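# Unroll a rolled necktie and lay it flat, folded once

## Task

Take the necktie, which starts rolled up and folded, and unroll it onto the table. When finished it must be doubled over once, stretched to its whole length, and flat from end to end; the bend at the fold is allowed to remain a low loop. It must lie roughly aligned and roughly straight, spread to its full width, with no extra folds, and no piece of it may hang past the table's edge. Dropping the tie into its final position is allowed.

## Robot and tools

ROBOT. Two arms, left_arm and right_arm. Each ends in a five-finger hand: a right hand on right_arm and a mirror-image left hand on left_arm. Base positions in the scene frame: left_arm at (+0.017, +0.334, +0.007) m, right_arm at (+0.015, -0.273, +0.022) m.

FRAMES. The scene frame has its origin at table-top height, midway between the nominal bases. +z is up, +x points out over the table, and left_arm sits on the +y side. Arm names do not match image sides. Result positions (m) and quaternions (wxyz) are in this frame. Pose offsets you send are instead measured along the current Hand target's own axes. The hand point lies 0.05 m in front of the palm and 0.15 m from the wrist face along the fingers. Its +z runs along straight fingers and +y points out of the palm. On the right hand +x points across the palm away from the thumb; on the left hand +x points toward the thumb. Straight fingertips reach 0.06 to 0.07 m past the point, about 0.06 m behind it along -y. A wrist bracket on the little-finger side can strike things.

execute_actions. Argument actions: a list of actions, run in order. Each action is a table of at most 15 rows, one per 1/30 s step; a short table repeats its final row until step 15. Each row is one flat list of 28 numbers, each in [-1, 1], always covering both arms. Order: left dx, dy, dz, rx, ry, rz, then the left hand's eight numbers, then the same fourteen for the right arm. The six pose numbers are an offset, not a pose: they count from that arm's Hand target at the start of the action, along its own axes. Every row counts from that same start, not from the previous row. 1.0 equals 0.6 m or 180 degrees. rx, ry, rz form a single rotation vector. All-zero pose numbers ask nothing new. Optional cameras: list of names, ["all"], or []. Images come only for an empty actions list or when requested.

HAND NUMBERS (eight per arm, in this order): thumb_turn (-1 beside the palm, +1 in front of it), thumb_bend, index, middle, ring, little (-1 straight, +1 curled), force_limit, speed. force_limit maps -1 to about 0 N and +1 to 10 N at the fingertip (15 N for the two thumb motors). speed rises from nearly zero at -1 to full at +0.48 and stays full up to +1. For a soft grip close at speed -0.94 or below. There is no 'no change' value: to keep a hand as it is, resend the last eight numbers actually carried out for it. Before any have been sent, use its hand_measured plus hand_force_limit and hand_speed. A thumb turned in front of the palm plus the fingers can wrap objects about 0.035 to 0.065 m thick. Thumb tip against index pad pinches light, thin things.

move. target: one 28-number row, or a list of up to 15 such rows. Each arm's pose numbers are an offset from its Hand target, in that target's axes. In a list, every row counts from the same Hand targets, not from the row before. speed: m/s, 0.002 to 4.3, default 0.25; turns go up to twice this in rad/s. One value, or one per target. blend: corner rounding in m for a list; 0 means stop at each target. blocking: false returns after about 0.5 s while the move continues. The paths go straight and do not avoid obstacles or the other arm. A move is capped at 10 s. The result adds a 'move:' line, for example done, off_target, moving, held or fault, plus limits such as paced or held. Avoid paths close to an arm's own base.

wait: seconds from 0 to 3600; sends nothing new. stop: brakes a running move. zoom_image: camera plus region [x0, y0, x1, y1] in pixels, at most 504 by 504, on the newest image of that camera. show_instructions: shows the reference images. finished_scene: scene = current scene number; cannot be undone.

CAMERAS: cam_high, cam_low, cam_roll_left, cam_roll_right, cam_left_wrist, cam_right_wrist, all 672x504.

RESULTS. Hand target is the last commanded pose after clipping. The next offsets count from it. Orientation commands are clipped to within 40 degrees of the measured orientation each step. The hand point often rests 1 to 3 cm (sometimes 5 cm) from the target, usually lower. This is not a sign of contact; send the missing distance as a new offset if needed. hand_measured, hand_stopped_by (moving, target, force, stalled, fault) and hand_load_n list six values in motor order. A load near 0 after grasping suggests the grip is lost. Joint velocities, joint torques and motor temperatures are also reported. MOTOR HOT appears at 85 °C. At 100 °C that arm drops and halts for 30 to 60 s.

Joint ranges (rad): waist -2.880 to 2.880, shoulder 0.000 to 3.142, elbow 0.000 to 3.019 (straight at 2.964), wrist pitch -1.693 to 1.571, wrist yaw -1.571 to 1.571, wrist roll -2.094 to 2.094.

AVOID. Letting the tie fall off the table or leaving it over the edge. Releasing it while it swings. Fast moves into the table or other fixed objects. Pressing far past a contact. Over-squeezing or twisting fingers. Any contact between the two hands, including gripping the other hand's fingers. Anything that makes an arm stop. Long stretched-out holds that heat the motors. A loose object may occasionally get a brief push from outside.

Each tool is called after "Request:" as name(argument=value, ...), one argument or row to a line, values as JSON.

Reference images:

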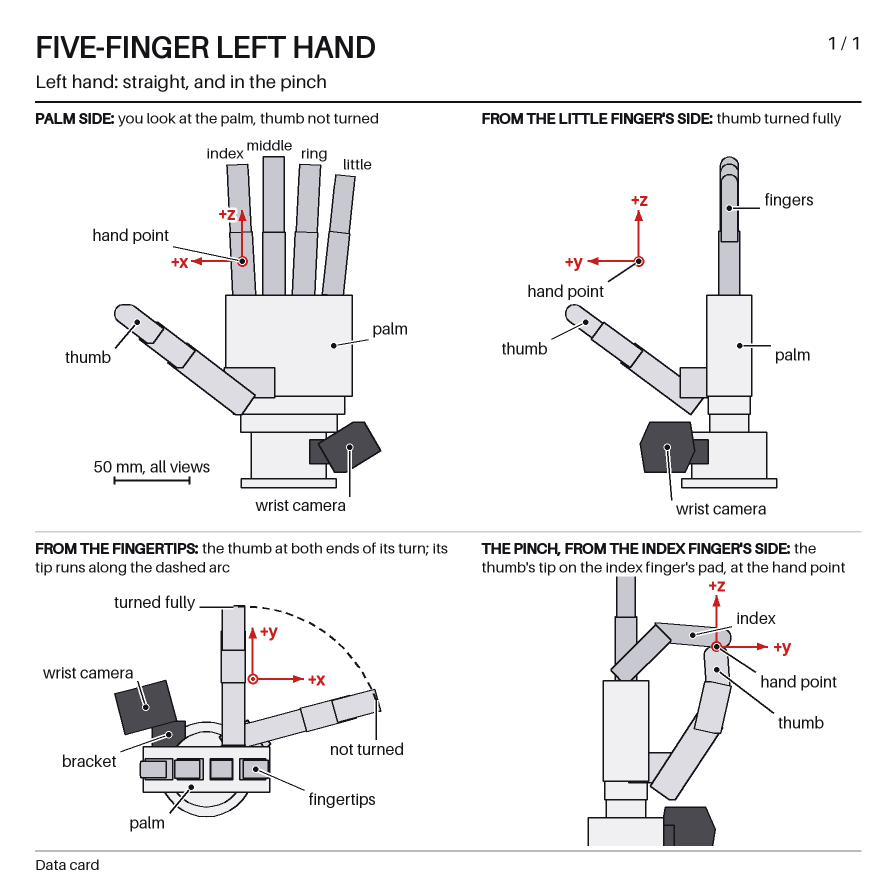

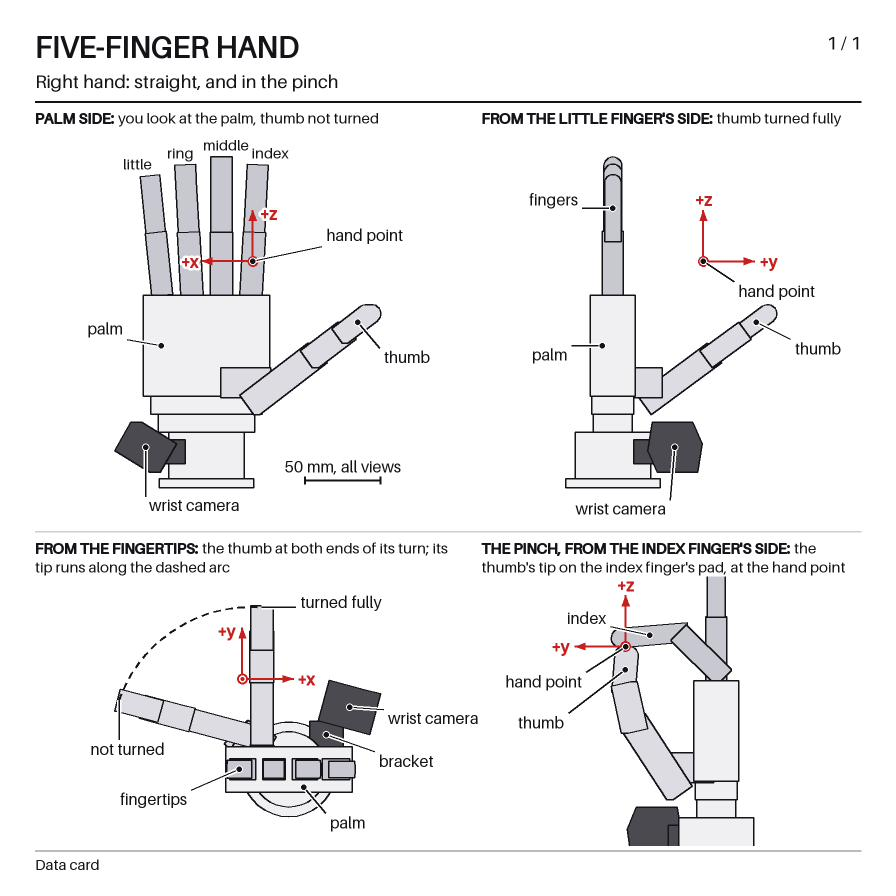

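## Session

Request:
execute_actions(
  actions=[],
)

Scene clock: 0.00 s.
left_arm: end_effector_position=(+0.5891, -0.0651, +0.3175) hand_measured=(-1.000, -1.000, -1.000, -1.000, -1.000, -1.000) hand_load_n=(+0.0, +0.0, +0.0, +0.0, +0.0, +0.0) hand_stopped_by=(target, target, target, target, target, target) hand_force_limit=0.00 hand_speed=-0.80 end_effector_quat_wxyz=(-0.089, -0.455, +0.825, -0.325) | right_arm: end_effector_position=(+0.8780, -0.2320, +0.2391) hand_measured=(-1.000, -1.000, -1.000, -1.000, -1.000, -1.000) hand_load_n=(+0.0, +0.0, +0.0, +0.0, +0.0, +0.0) hand_stopped_by=(target, target, target, target, target, target) hand_force_limit=0.00 hand_speed=-0.80 end_effector_quat_wxyz=(+0.277, +0.061, +0.918, +0.279)
Joint positions: left_arm=[-0.435 2.111 2.431 -1.421 0.521 0.005] | right_arm=[-0.108 2.268 2.236 -0.935 -0.573 1.759]
Joint velocities: within noise
Joint torques (N m): no reading
Motor temperatures (°C): left_arm=[28 36 27 24 28 27] | right_arm=[24 33 21 25 25 26]
Heat: left arm: hottest shoulder 36 °C; right arm: hottest shoulder 33 °C.
Hand target: left_arm +0.5929, -0.0668, +0.3214; -0.084, -0.452, +0.824, -0.331 | right_arm +0.8823, -0.2326, +0.2424; +0.283, +0.059, +0.916, +0.278

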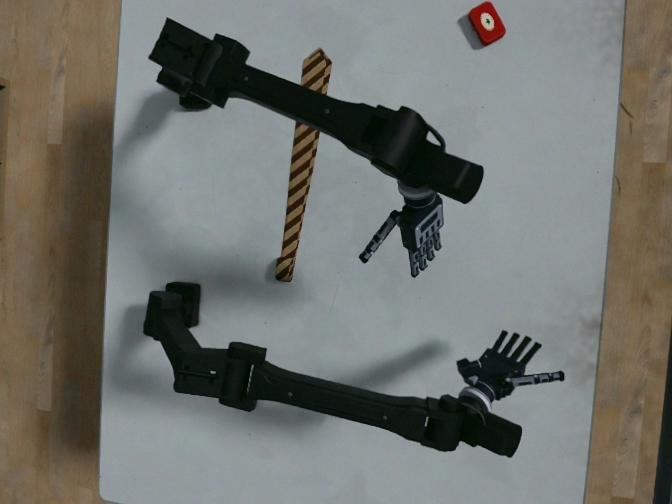

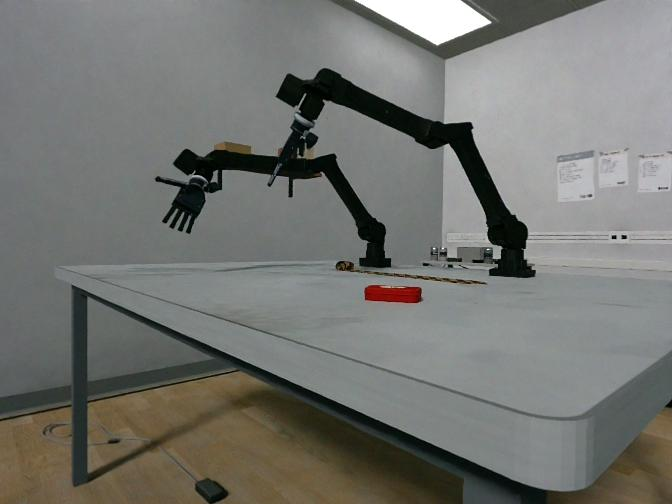

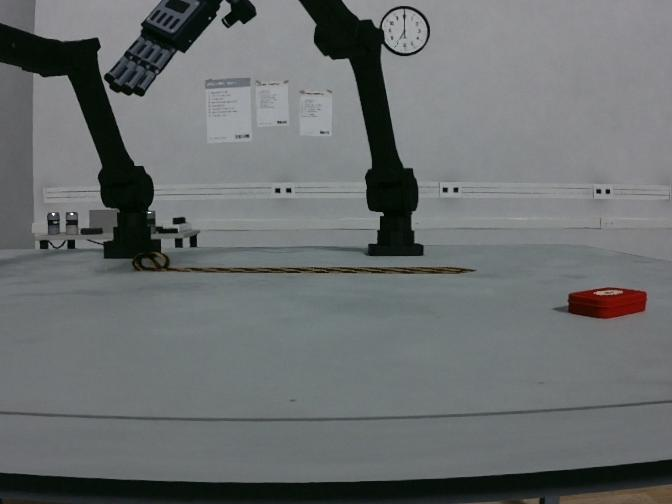

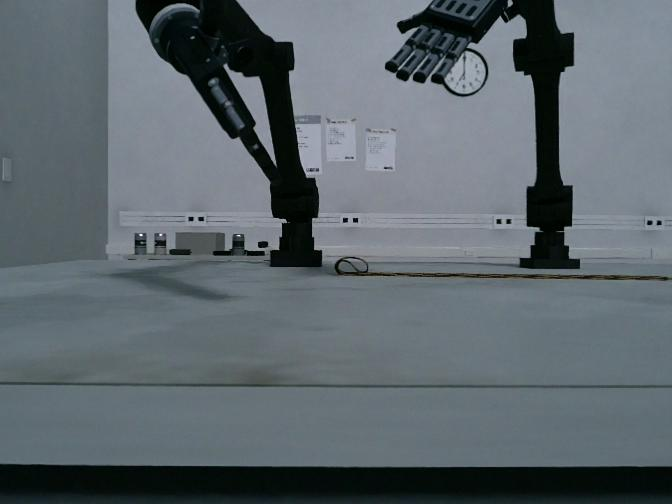

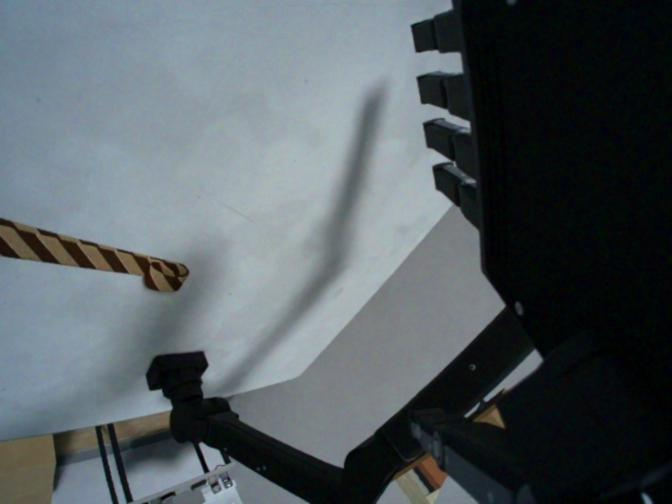

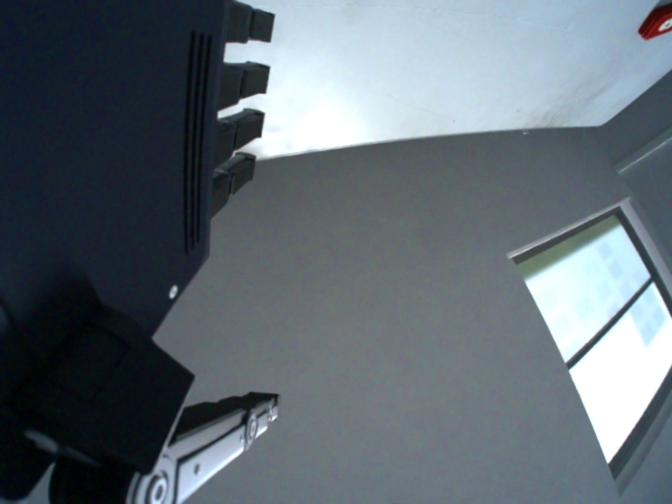

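Request:
zoom_image(
  camera="cam_high",
  region=[220, 30, 400, 300],
)

Request:
zoom_image(
  camera="cam_roll_left",
  region=[100, 230, 500, 300],
)

Request:
zoom_image(
  camera="cam_left_wrist",
  region=[0, 200, 200, 310],
)

Scaled by 1.867 from the camera's image (finer frame: 960x720).

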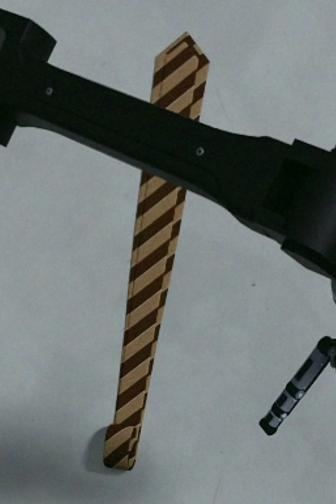

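Scaled by 1.260 from the camera's image (finer frame: 960x720).

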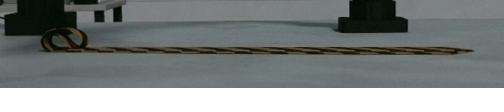

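Scaled by 2.520 from the camera's image (finer frame: 960x720).

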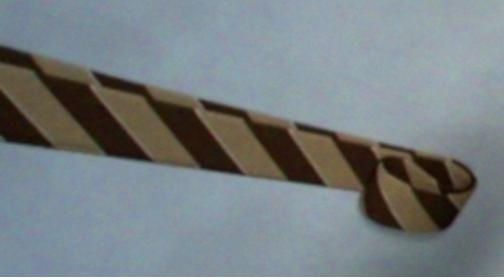

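Request:
move(
  target=[0.165,0.557,-0.03,-0.224,-0.057,0.305,-1,-1,-1,-1,-1,-1,0,-0.8,0.082,-0.912,-0.803,0.135,-0.151,0.19,-1,-1,-1,-1,-1,-1,0,-0.8],
  speed=0.3,
  cameras=["cam_high","cam_roll_right","cam_left_wrist"],
)

Request:
zoom_image(
  camera="cam_roll_right",
  region=[200, 150, 450, 300],
)

Scene clock: 41.03 s.
left_arm: end_effector_position=(+0.2694, -0.0058, +0.2192) hand_measured=(-1.000, -1.000, -1.000, -1.000, -1.000, -1.000) hand_load_n=(+0.0, +0.0, +0.0, +0.0, +0.0, +0.0) hand_stopped_by=(target, target, target, target, target, target) hand_force_limit=0.00 hand_speed=-0.80 end_effector_quat_wxyz=(+0.000, -0.009, +1.000, -0.002) | right_arm: end_effector_position=(+0.5979, -0.9020, +0.2487) hand_measured=(-1.000, -1.000, -1.000, -1.000, -1.000, -1.000) hand_load_n=(+0.0, +0.0, +0.0, +0.0, +0.0, +0.0) hand_stopped_by=(target, target, target, target, target, target) hand_force_limit=0.00 hand_speed=-0.80 end_effector_quat_wxyz=(+0.372, +0.439, +0.807, +0.133)
Joint positions: left_arm=[-0.955 1.62 1.555 -1.503 0.003 0.603] | right_arm=[-0.98 2.238 2.206 -0.927 -0.572 1.753]
Joint torques (N m): left_arm=[0.09 -15.15 6.65 -0.36 -0.11 0.21] | right_arm=[1.08 -19.19 11.36 1.02 -0.37 0.03]
Motor temperatures (°C): left_arm=[28 39 31 24 27 26] | right_arm=[24 38 26 25 24 25]
Heat: left arm: hottest shoulder 39 °C; right arm: hottest shoulder 38 °C.
Hand target: left_arm +0.2653, +0.0007, +0.2219; -0.001, -0.001, +1.000, +0.000 | right_arm +0.6035, -0.9078, +0.2521; +0.374, +0.440, +0.806, +0.132
Off the commanded pose: left_arm 0.008 m, 1 deg | right_arm 0.009 m, 0 deg.
move: done
cam_left_wrist: T_world_to_cam=[[-0.27744, -0.96066, -0.01218, 0.07697], [-0.82384, 0.23137, 0.51745, 0.10892], [-0.49428, 0.1536, -0.85563, 0.43591]] pos_world=[0.32654, -0.01821, 0.31755]

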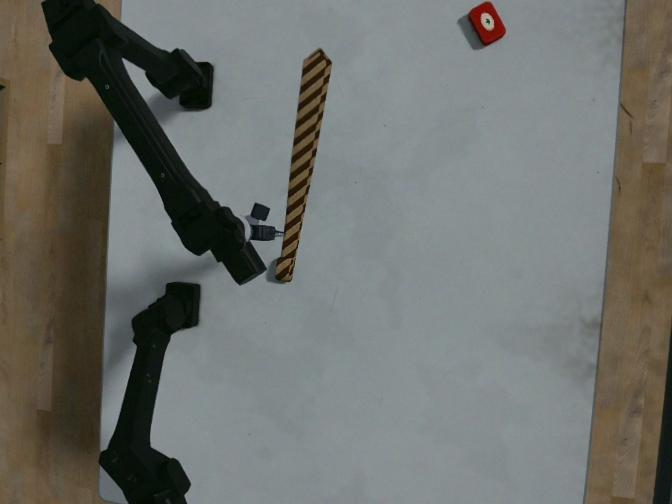

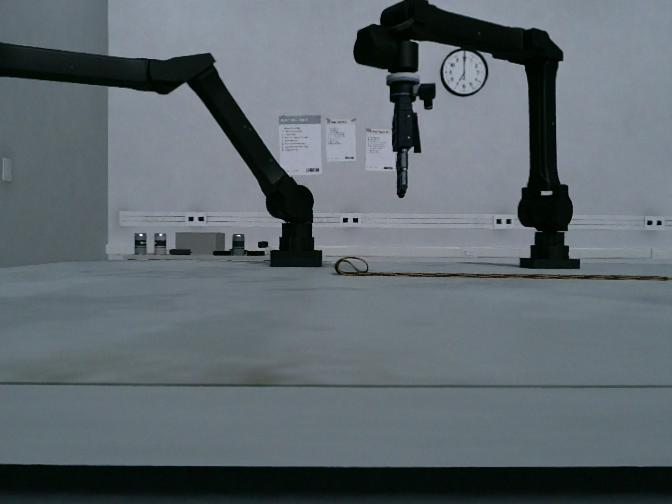

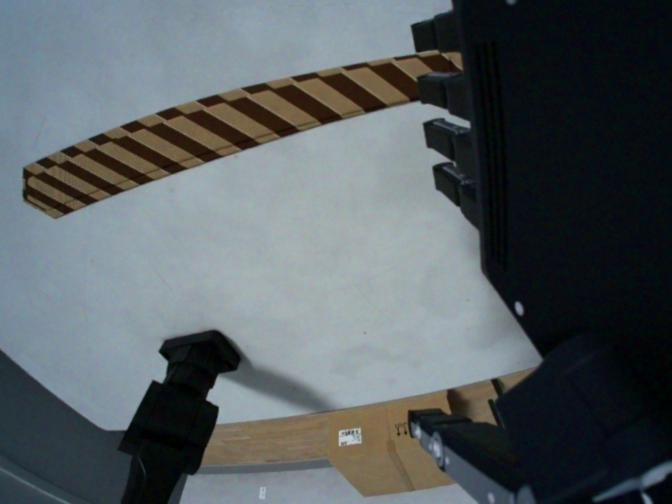

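Scaled by 2.016 from the camera's image (finer frame: 960x720).

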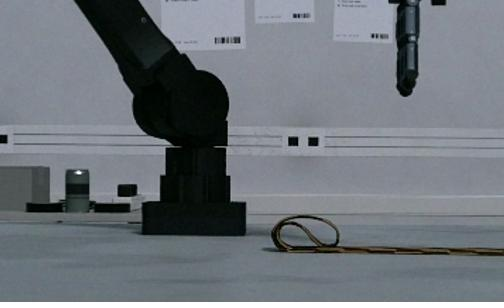

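Request:
move(
  target=[
    [0,0,0.222,0,0,0,-1,-1,-1,-1,-1,-1,0,-0.8,0,0,0,0,0,0,-1,-1,-1,-1,-1,-1,0,-0.8],
    [0,-0.25,0.222,0,0,0,-1,-1,-1,-1,-1,-1,0,-0.8,0,0,0,0,0,0,-1,-1,-1,-1,-1,-1,0,-0.8],
  ],
  speed=[0.2,0.12],
  cameras=["cam_high","cam_roll_right","cam_left_wrist"],
)

Request:
zoom_image(
  camera="cam_roll_right",
  region=[200, 150, 450, 300],
)

Scene clock: 49.27 s.
left_arm: end_effector_position=(+0.2622, -0.1312, +0.0864) hand_measured=(-1.000, -1.000, -1.000, -1.000, -1.000, -1.000) hand_load_n=(+0.0, +0.0, +0.0, +0.0, +0.0, -0.5) hand_stopped_by=(target, target, target, target, target, target) hand_force_limit=0.00 hand_speed=-0.80 end_effector_quat_wxyz=(-0.005, +0.001, +1.000, +0.007) | right_arm: end_effector_position=(+0.5979, -0.9020, +0.2487) hand_measured=(-1.000, -1.000, -1.000, -1.000, -1.000, -1.000) hand_load_n=(+0.0, +0.0, +0.0, +0.0, +0.0, +0.0) hand_stopped_by=(target, target, target, target, target, target) hand_force_limit=0.00 hand_speed=-0.80 end_effector_quat_wxyz=(+0.372, +0.439, +0.807, +0.133)
Joint positions: left_arm=[-1.09 1.969 1.685 -1.305 0.002 0.487] | right_arm=[-0.98 2.238 2.206 -0.927 -0.572 1.753]
Joint torques (N m): left_arm=[-0.5 -16.09 11.58 -0.51 -0.07 -0.04] | right_arm=[1.32 -19.19 11.34 1.02 -0.36 0.03]
Heat: left arm: hottest shoulder 39 °C; right arm: hottest shoulder 38 °C.
Hand target: left_arm +0.2656, -0.1492, +0.0885; -0.001, -0.001, +1.000, +0.000 | right_arm +0.6035, -0.9078, +0.2521; +0.374, +0.440, +0.806, +0.132
Off the commanded pose: left_arm 0.018 m, 1 deg | right_arm 0.009 m, 0 deg.
move: off_target (left_arm)
cam_left_wrist: T_world_to_cam=[[-0.29552, -0.95496, -0.02679, -0.04033], [-0.8144, 0.23717, 0.52963, 0.19797], [-0.49942, 0.17834, -0.8478, 0.34194]] pos_world=[0.32008, -0.14644, 0.18397]

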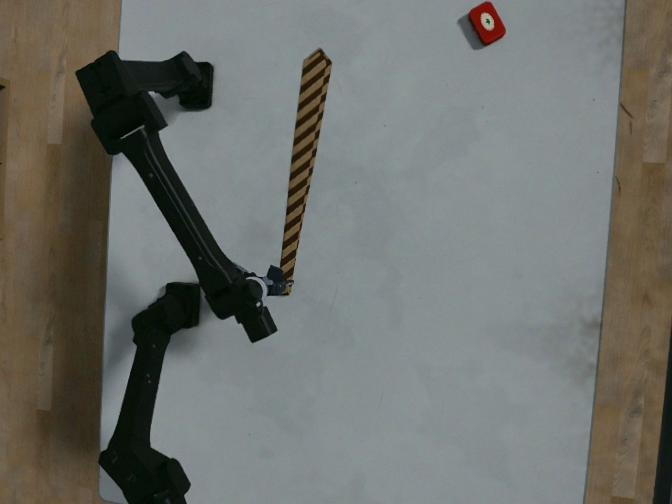

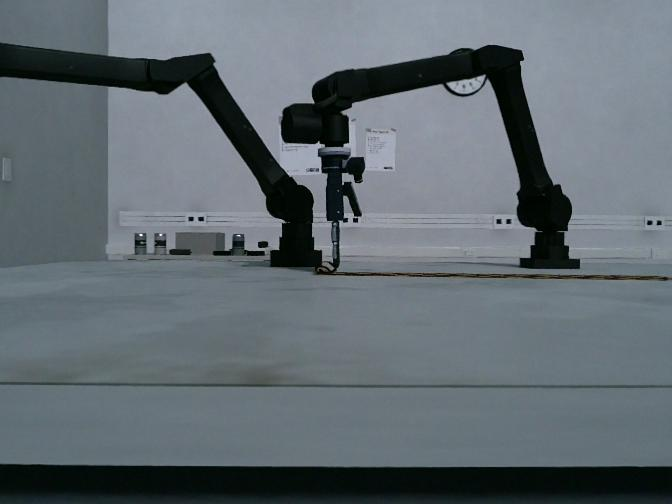

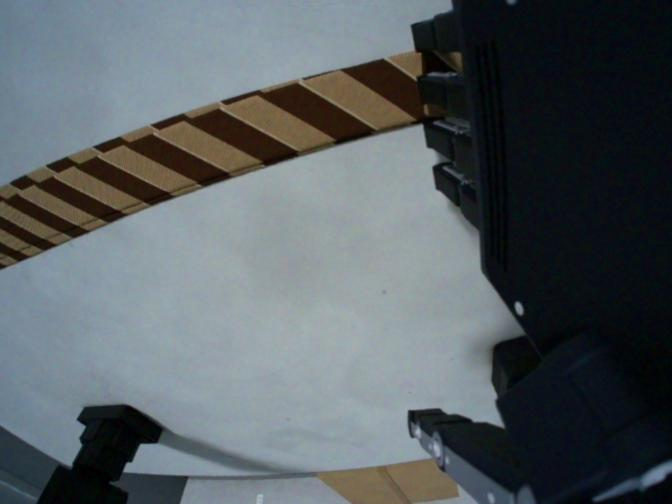

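Scaled by 2.016 from the camera's image (finer frame: 960x720).

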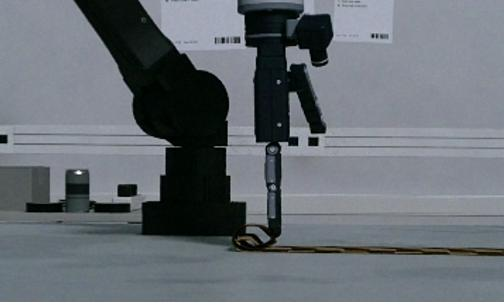

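Request:
move(
  target=[-0.01,-0.18,0,0,0,0,-1,-1,-1,-1,-1,-1,0,-0.8,0,0,0,0,0,0,-1,-1,-1,-1,-1,-1,0,-0.8],
  speed=0.12,
  cameras=["cam_high","cam_roll_right","cam_left_wrist"],
)

Request:
zoom_image(
  camera="cam_roll_right",
  region=[200, 150, 450, 300],
)

Scene clock: 55.60 s.
left_arm: end_effector_position=(+0.2730, -0.2409, +0.0900) hand_measured=(-1.000, -1.000, -1.000, -1.000, -1.000, -1.000) hand_load_n=(+0.0, +0.0, +0.0, +0.0, +0.0, +0.0) hand_stopped_by=(target, target, target, target, target, target) hand_force_limit=0.00 hand_speed=-0.80 end_effector_quat_wxyz=(-0.004, -0.001, +1.000, +0.007) | right_arm: end_effector_position=(+0.5979, -0.9020, +0.2487) hand_measured=(-1.000, -1.000, -1.000, -1.000, -1.000, -1.000) hand_load_n=(+0.0, +0.0, +0.0, +0.0, +0.0, +0.0) hand_stopped_by=(target, target, target, target, target, target) hand_force_limit=0.00 hand_speed=-0.80 end_effector_quat_wxyz=(+0.372, +0.439, +0.807, +0.133)
Joint positions: left_arm=[-1.15 2.28 2.218 -1.526 0.002 0.424] | right_arm=[-0.98 2.238 2.206 -0.927 -0.572 1.753]
Joint torques (N m): left_arm=[-0.73 -19.84 12.21 -0.55 -0.07 -0.03] | right_arm=[1.32 -19.25 11.34 1.02 -0.37 0.03]
Heat: left arm: hottest shoulder 39 °C; right arm: hottest shoulder 38 °C.
Hand target: left_arm +0.2718, -0.2573, +0.0885; -0.001, -0.001, +1.000, +0.000 | right_arm +0.6035, -0.9078, +0.2521; +0.374, +0.440, +0.806, +0.132
Off the commanded pose: left_arm 0.016 m, 1 deg | right_arm 0.009 m, 0 deg.
move: off_target (left_arm)
cam_left_wrist: T_world_to_cam=[[-0.29292, -0.95576, -0.02698, -0.14276], [-0.81567, 0.23506, 0.52861, 0.23078], [-0.49888, 0.17685, -0.84844, 0.36952]] pos_world=[0.33077, -0.25604, 0.18767]

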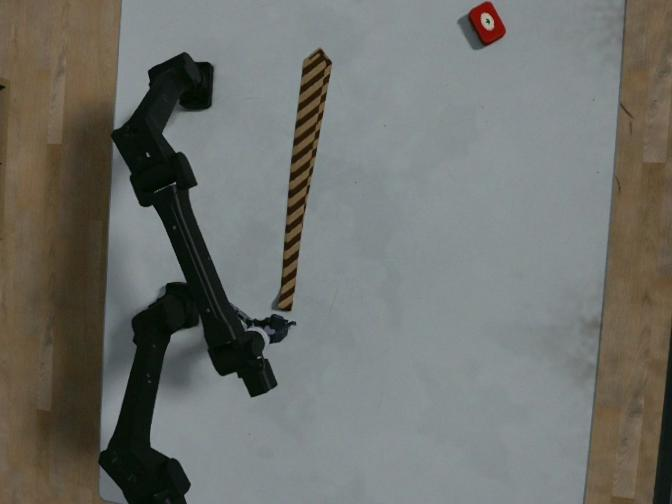

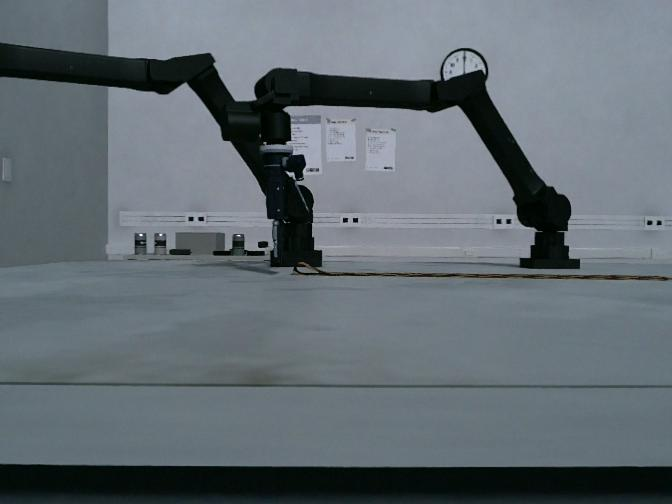

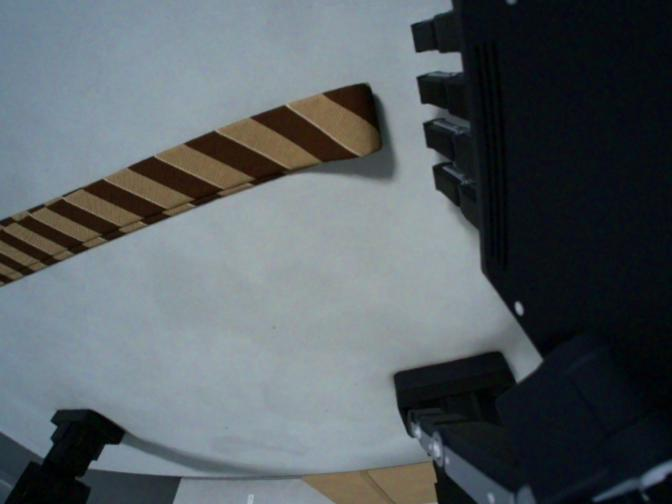

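Scaled by 2.016 from the camera's image (finer frame: 960x720).

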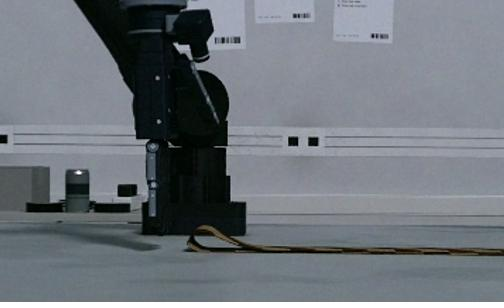

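Request:
zoom_image(
  camera="cam_left_wrist",
  region=[150, 60, 400, 220],
)

Request:
zoom_image(
  camera="cam_roll_right",
  region=[280, 240, 360, 290],
)

Request:
zoom_image(
  camera="cam_high",
  region=[250, 220, 350, 330],
)

Scaled by 2.016 from the camera's image (finer frame: 960x720).

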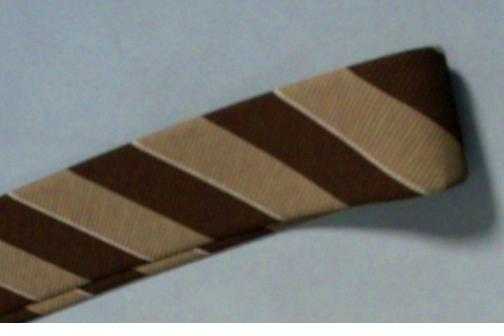

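Scaled by 6.300 from the camera's image (finer frame: 960x720).

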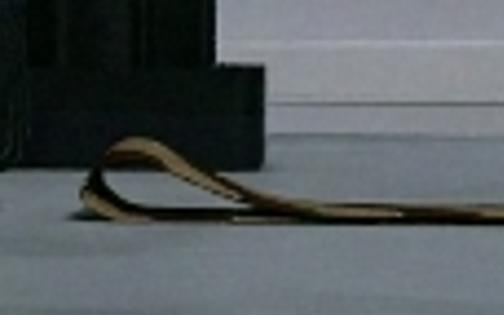

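Scaled by 4.582 from the camera's image (finer frame: 960x720).

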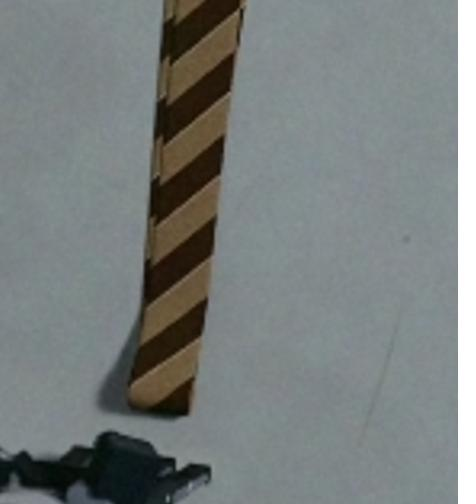

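Request:
finished_scene(
  scene=1,
)

The scene is finished: the task was done.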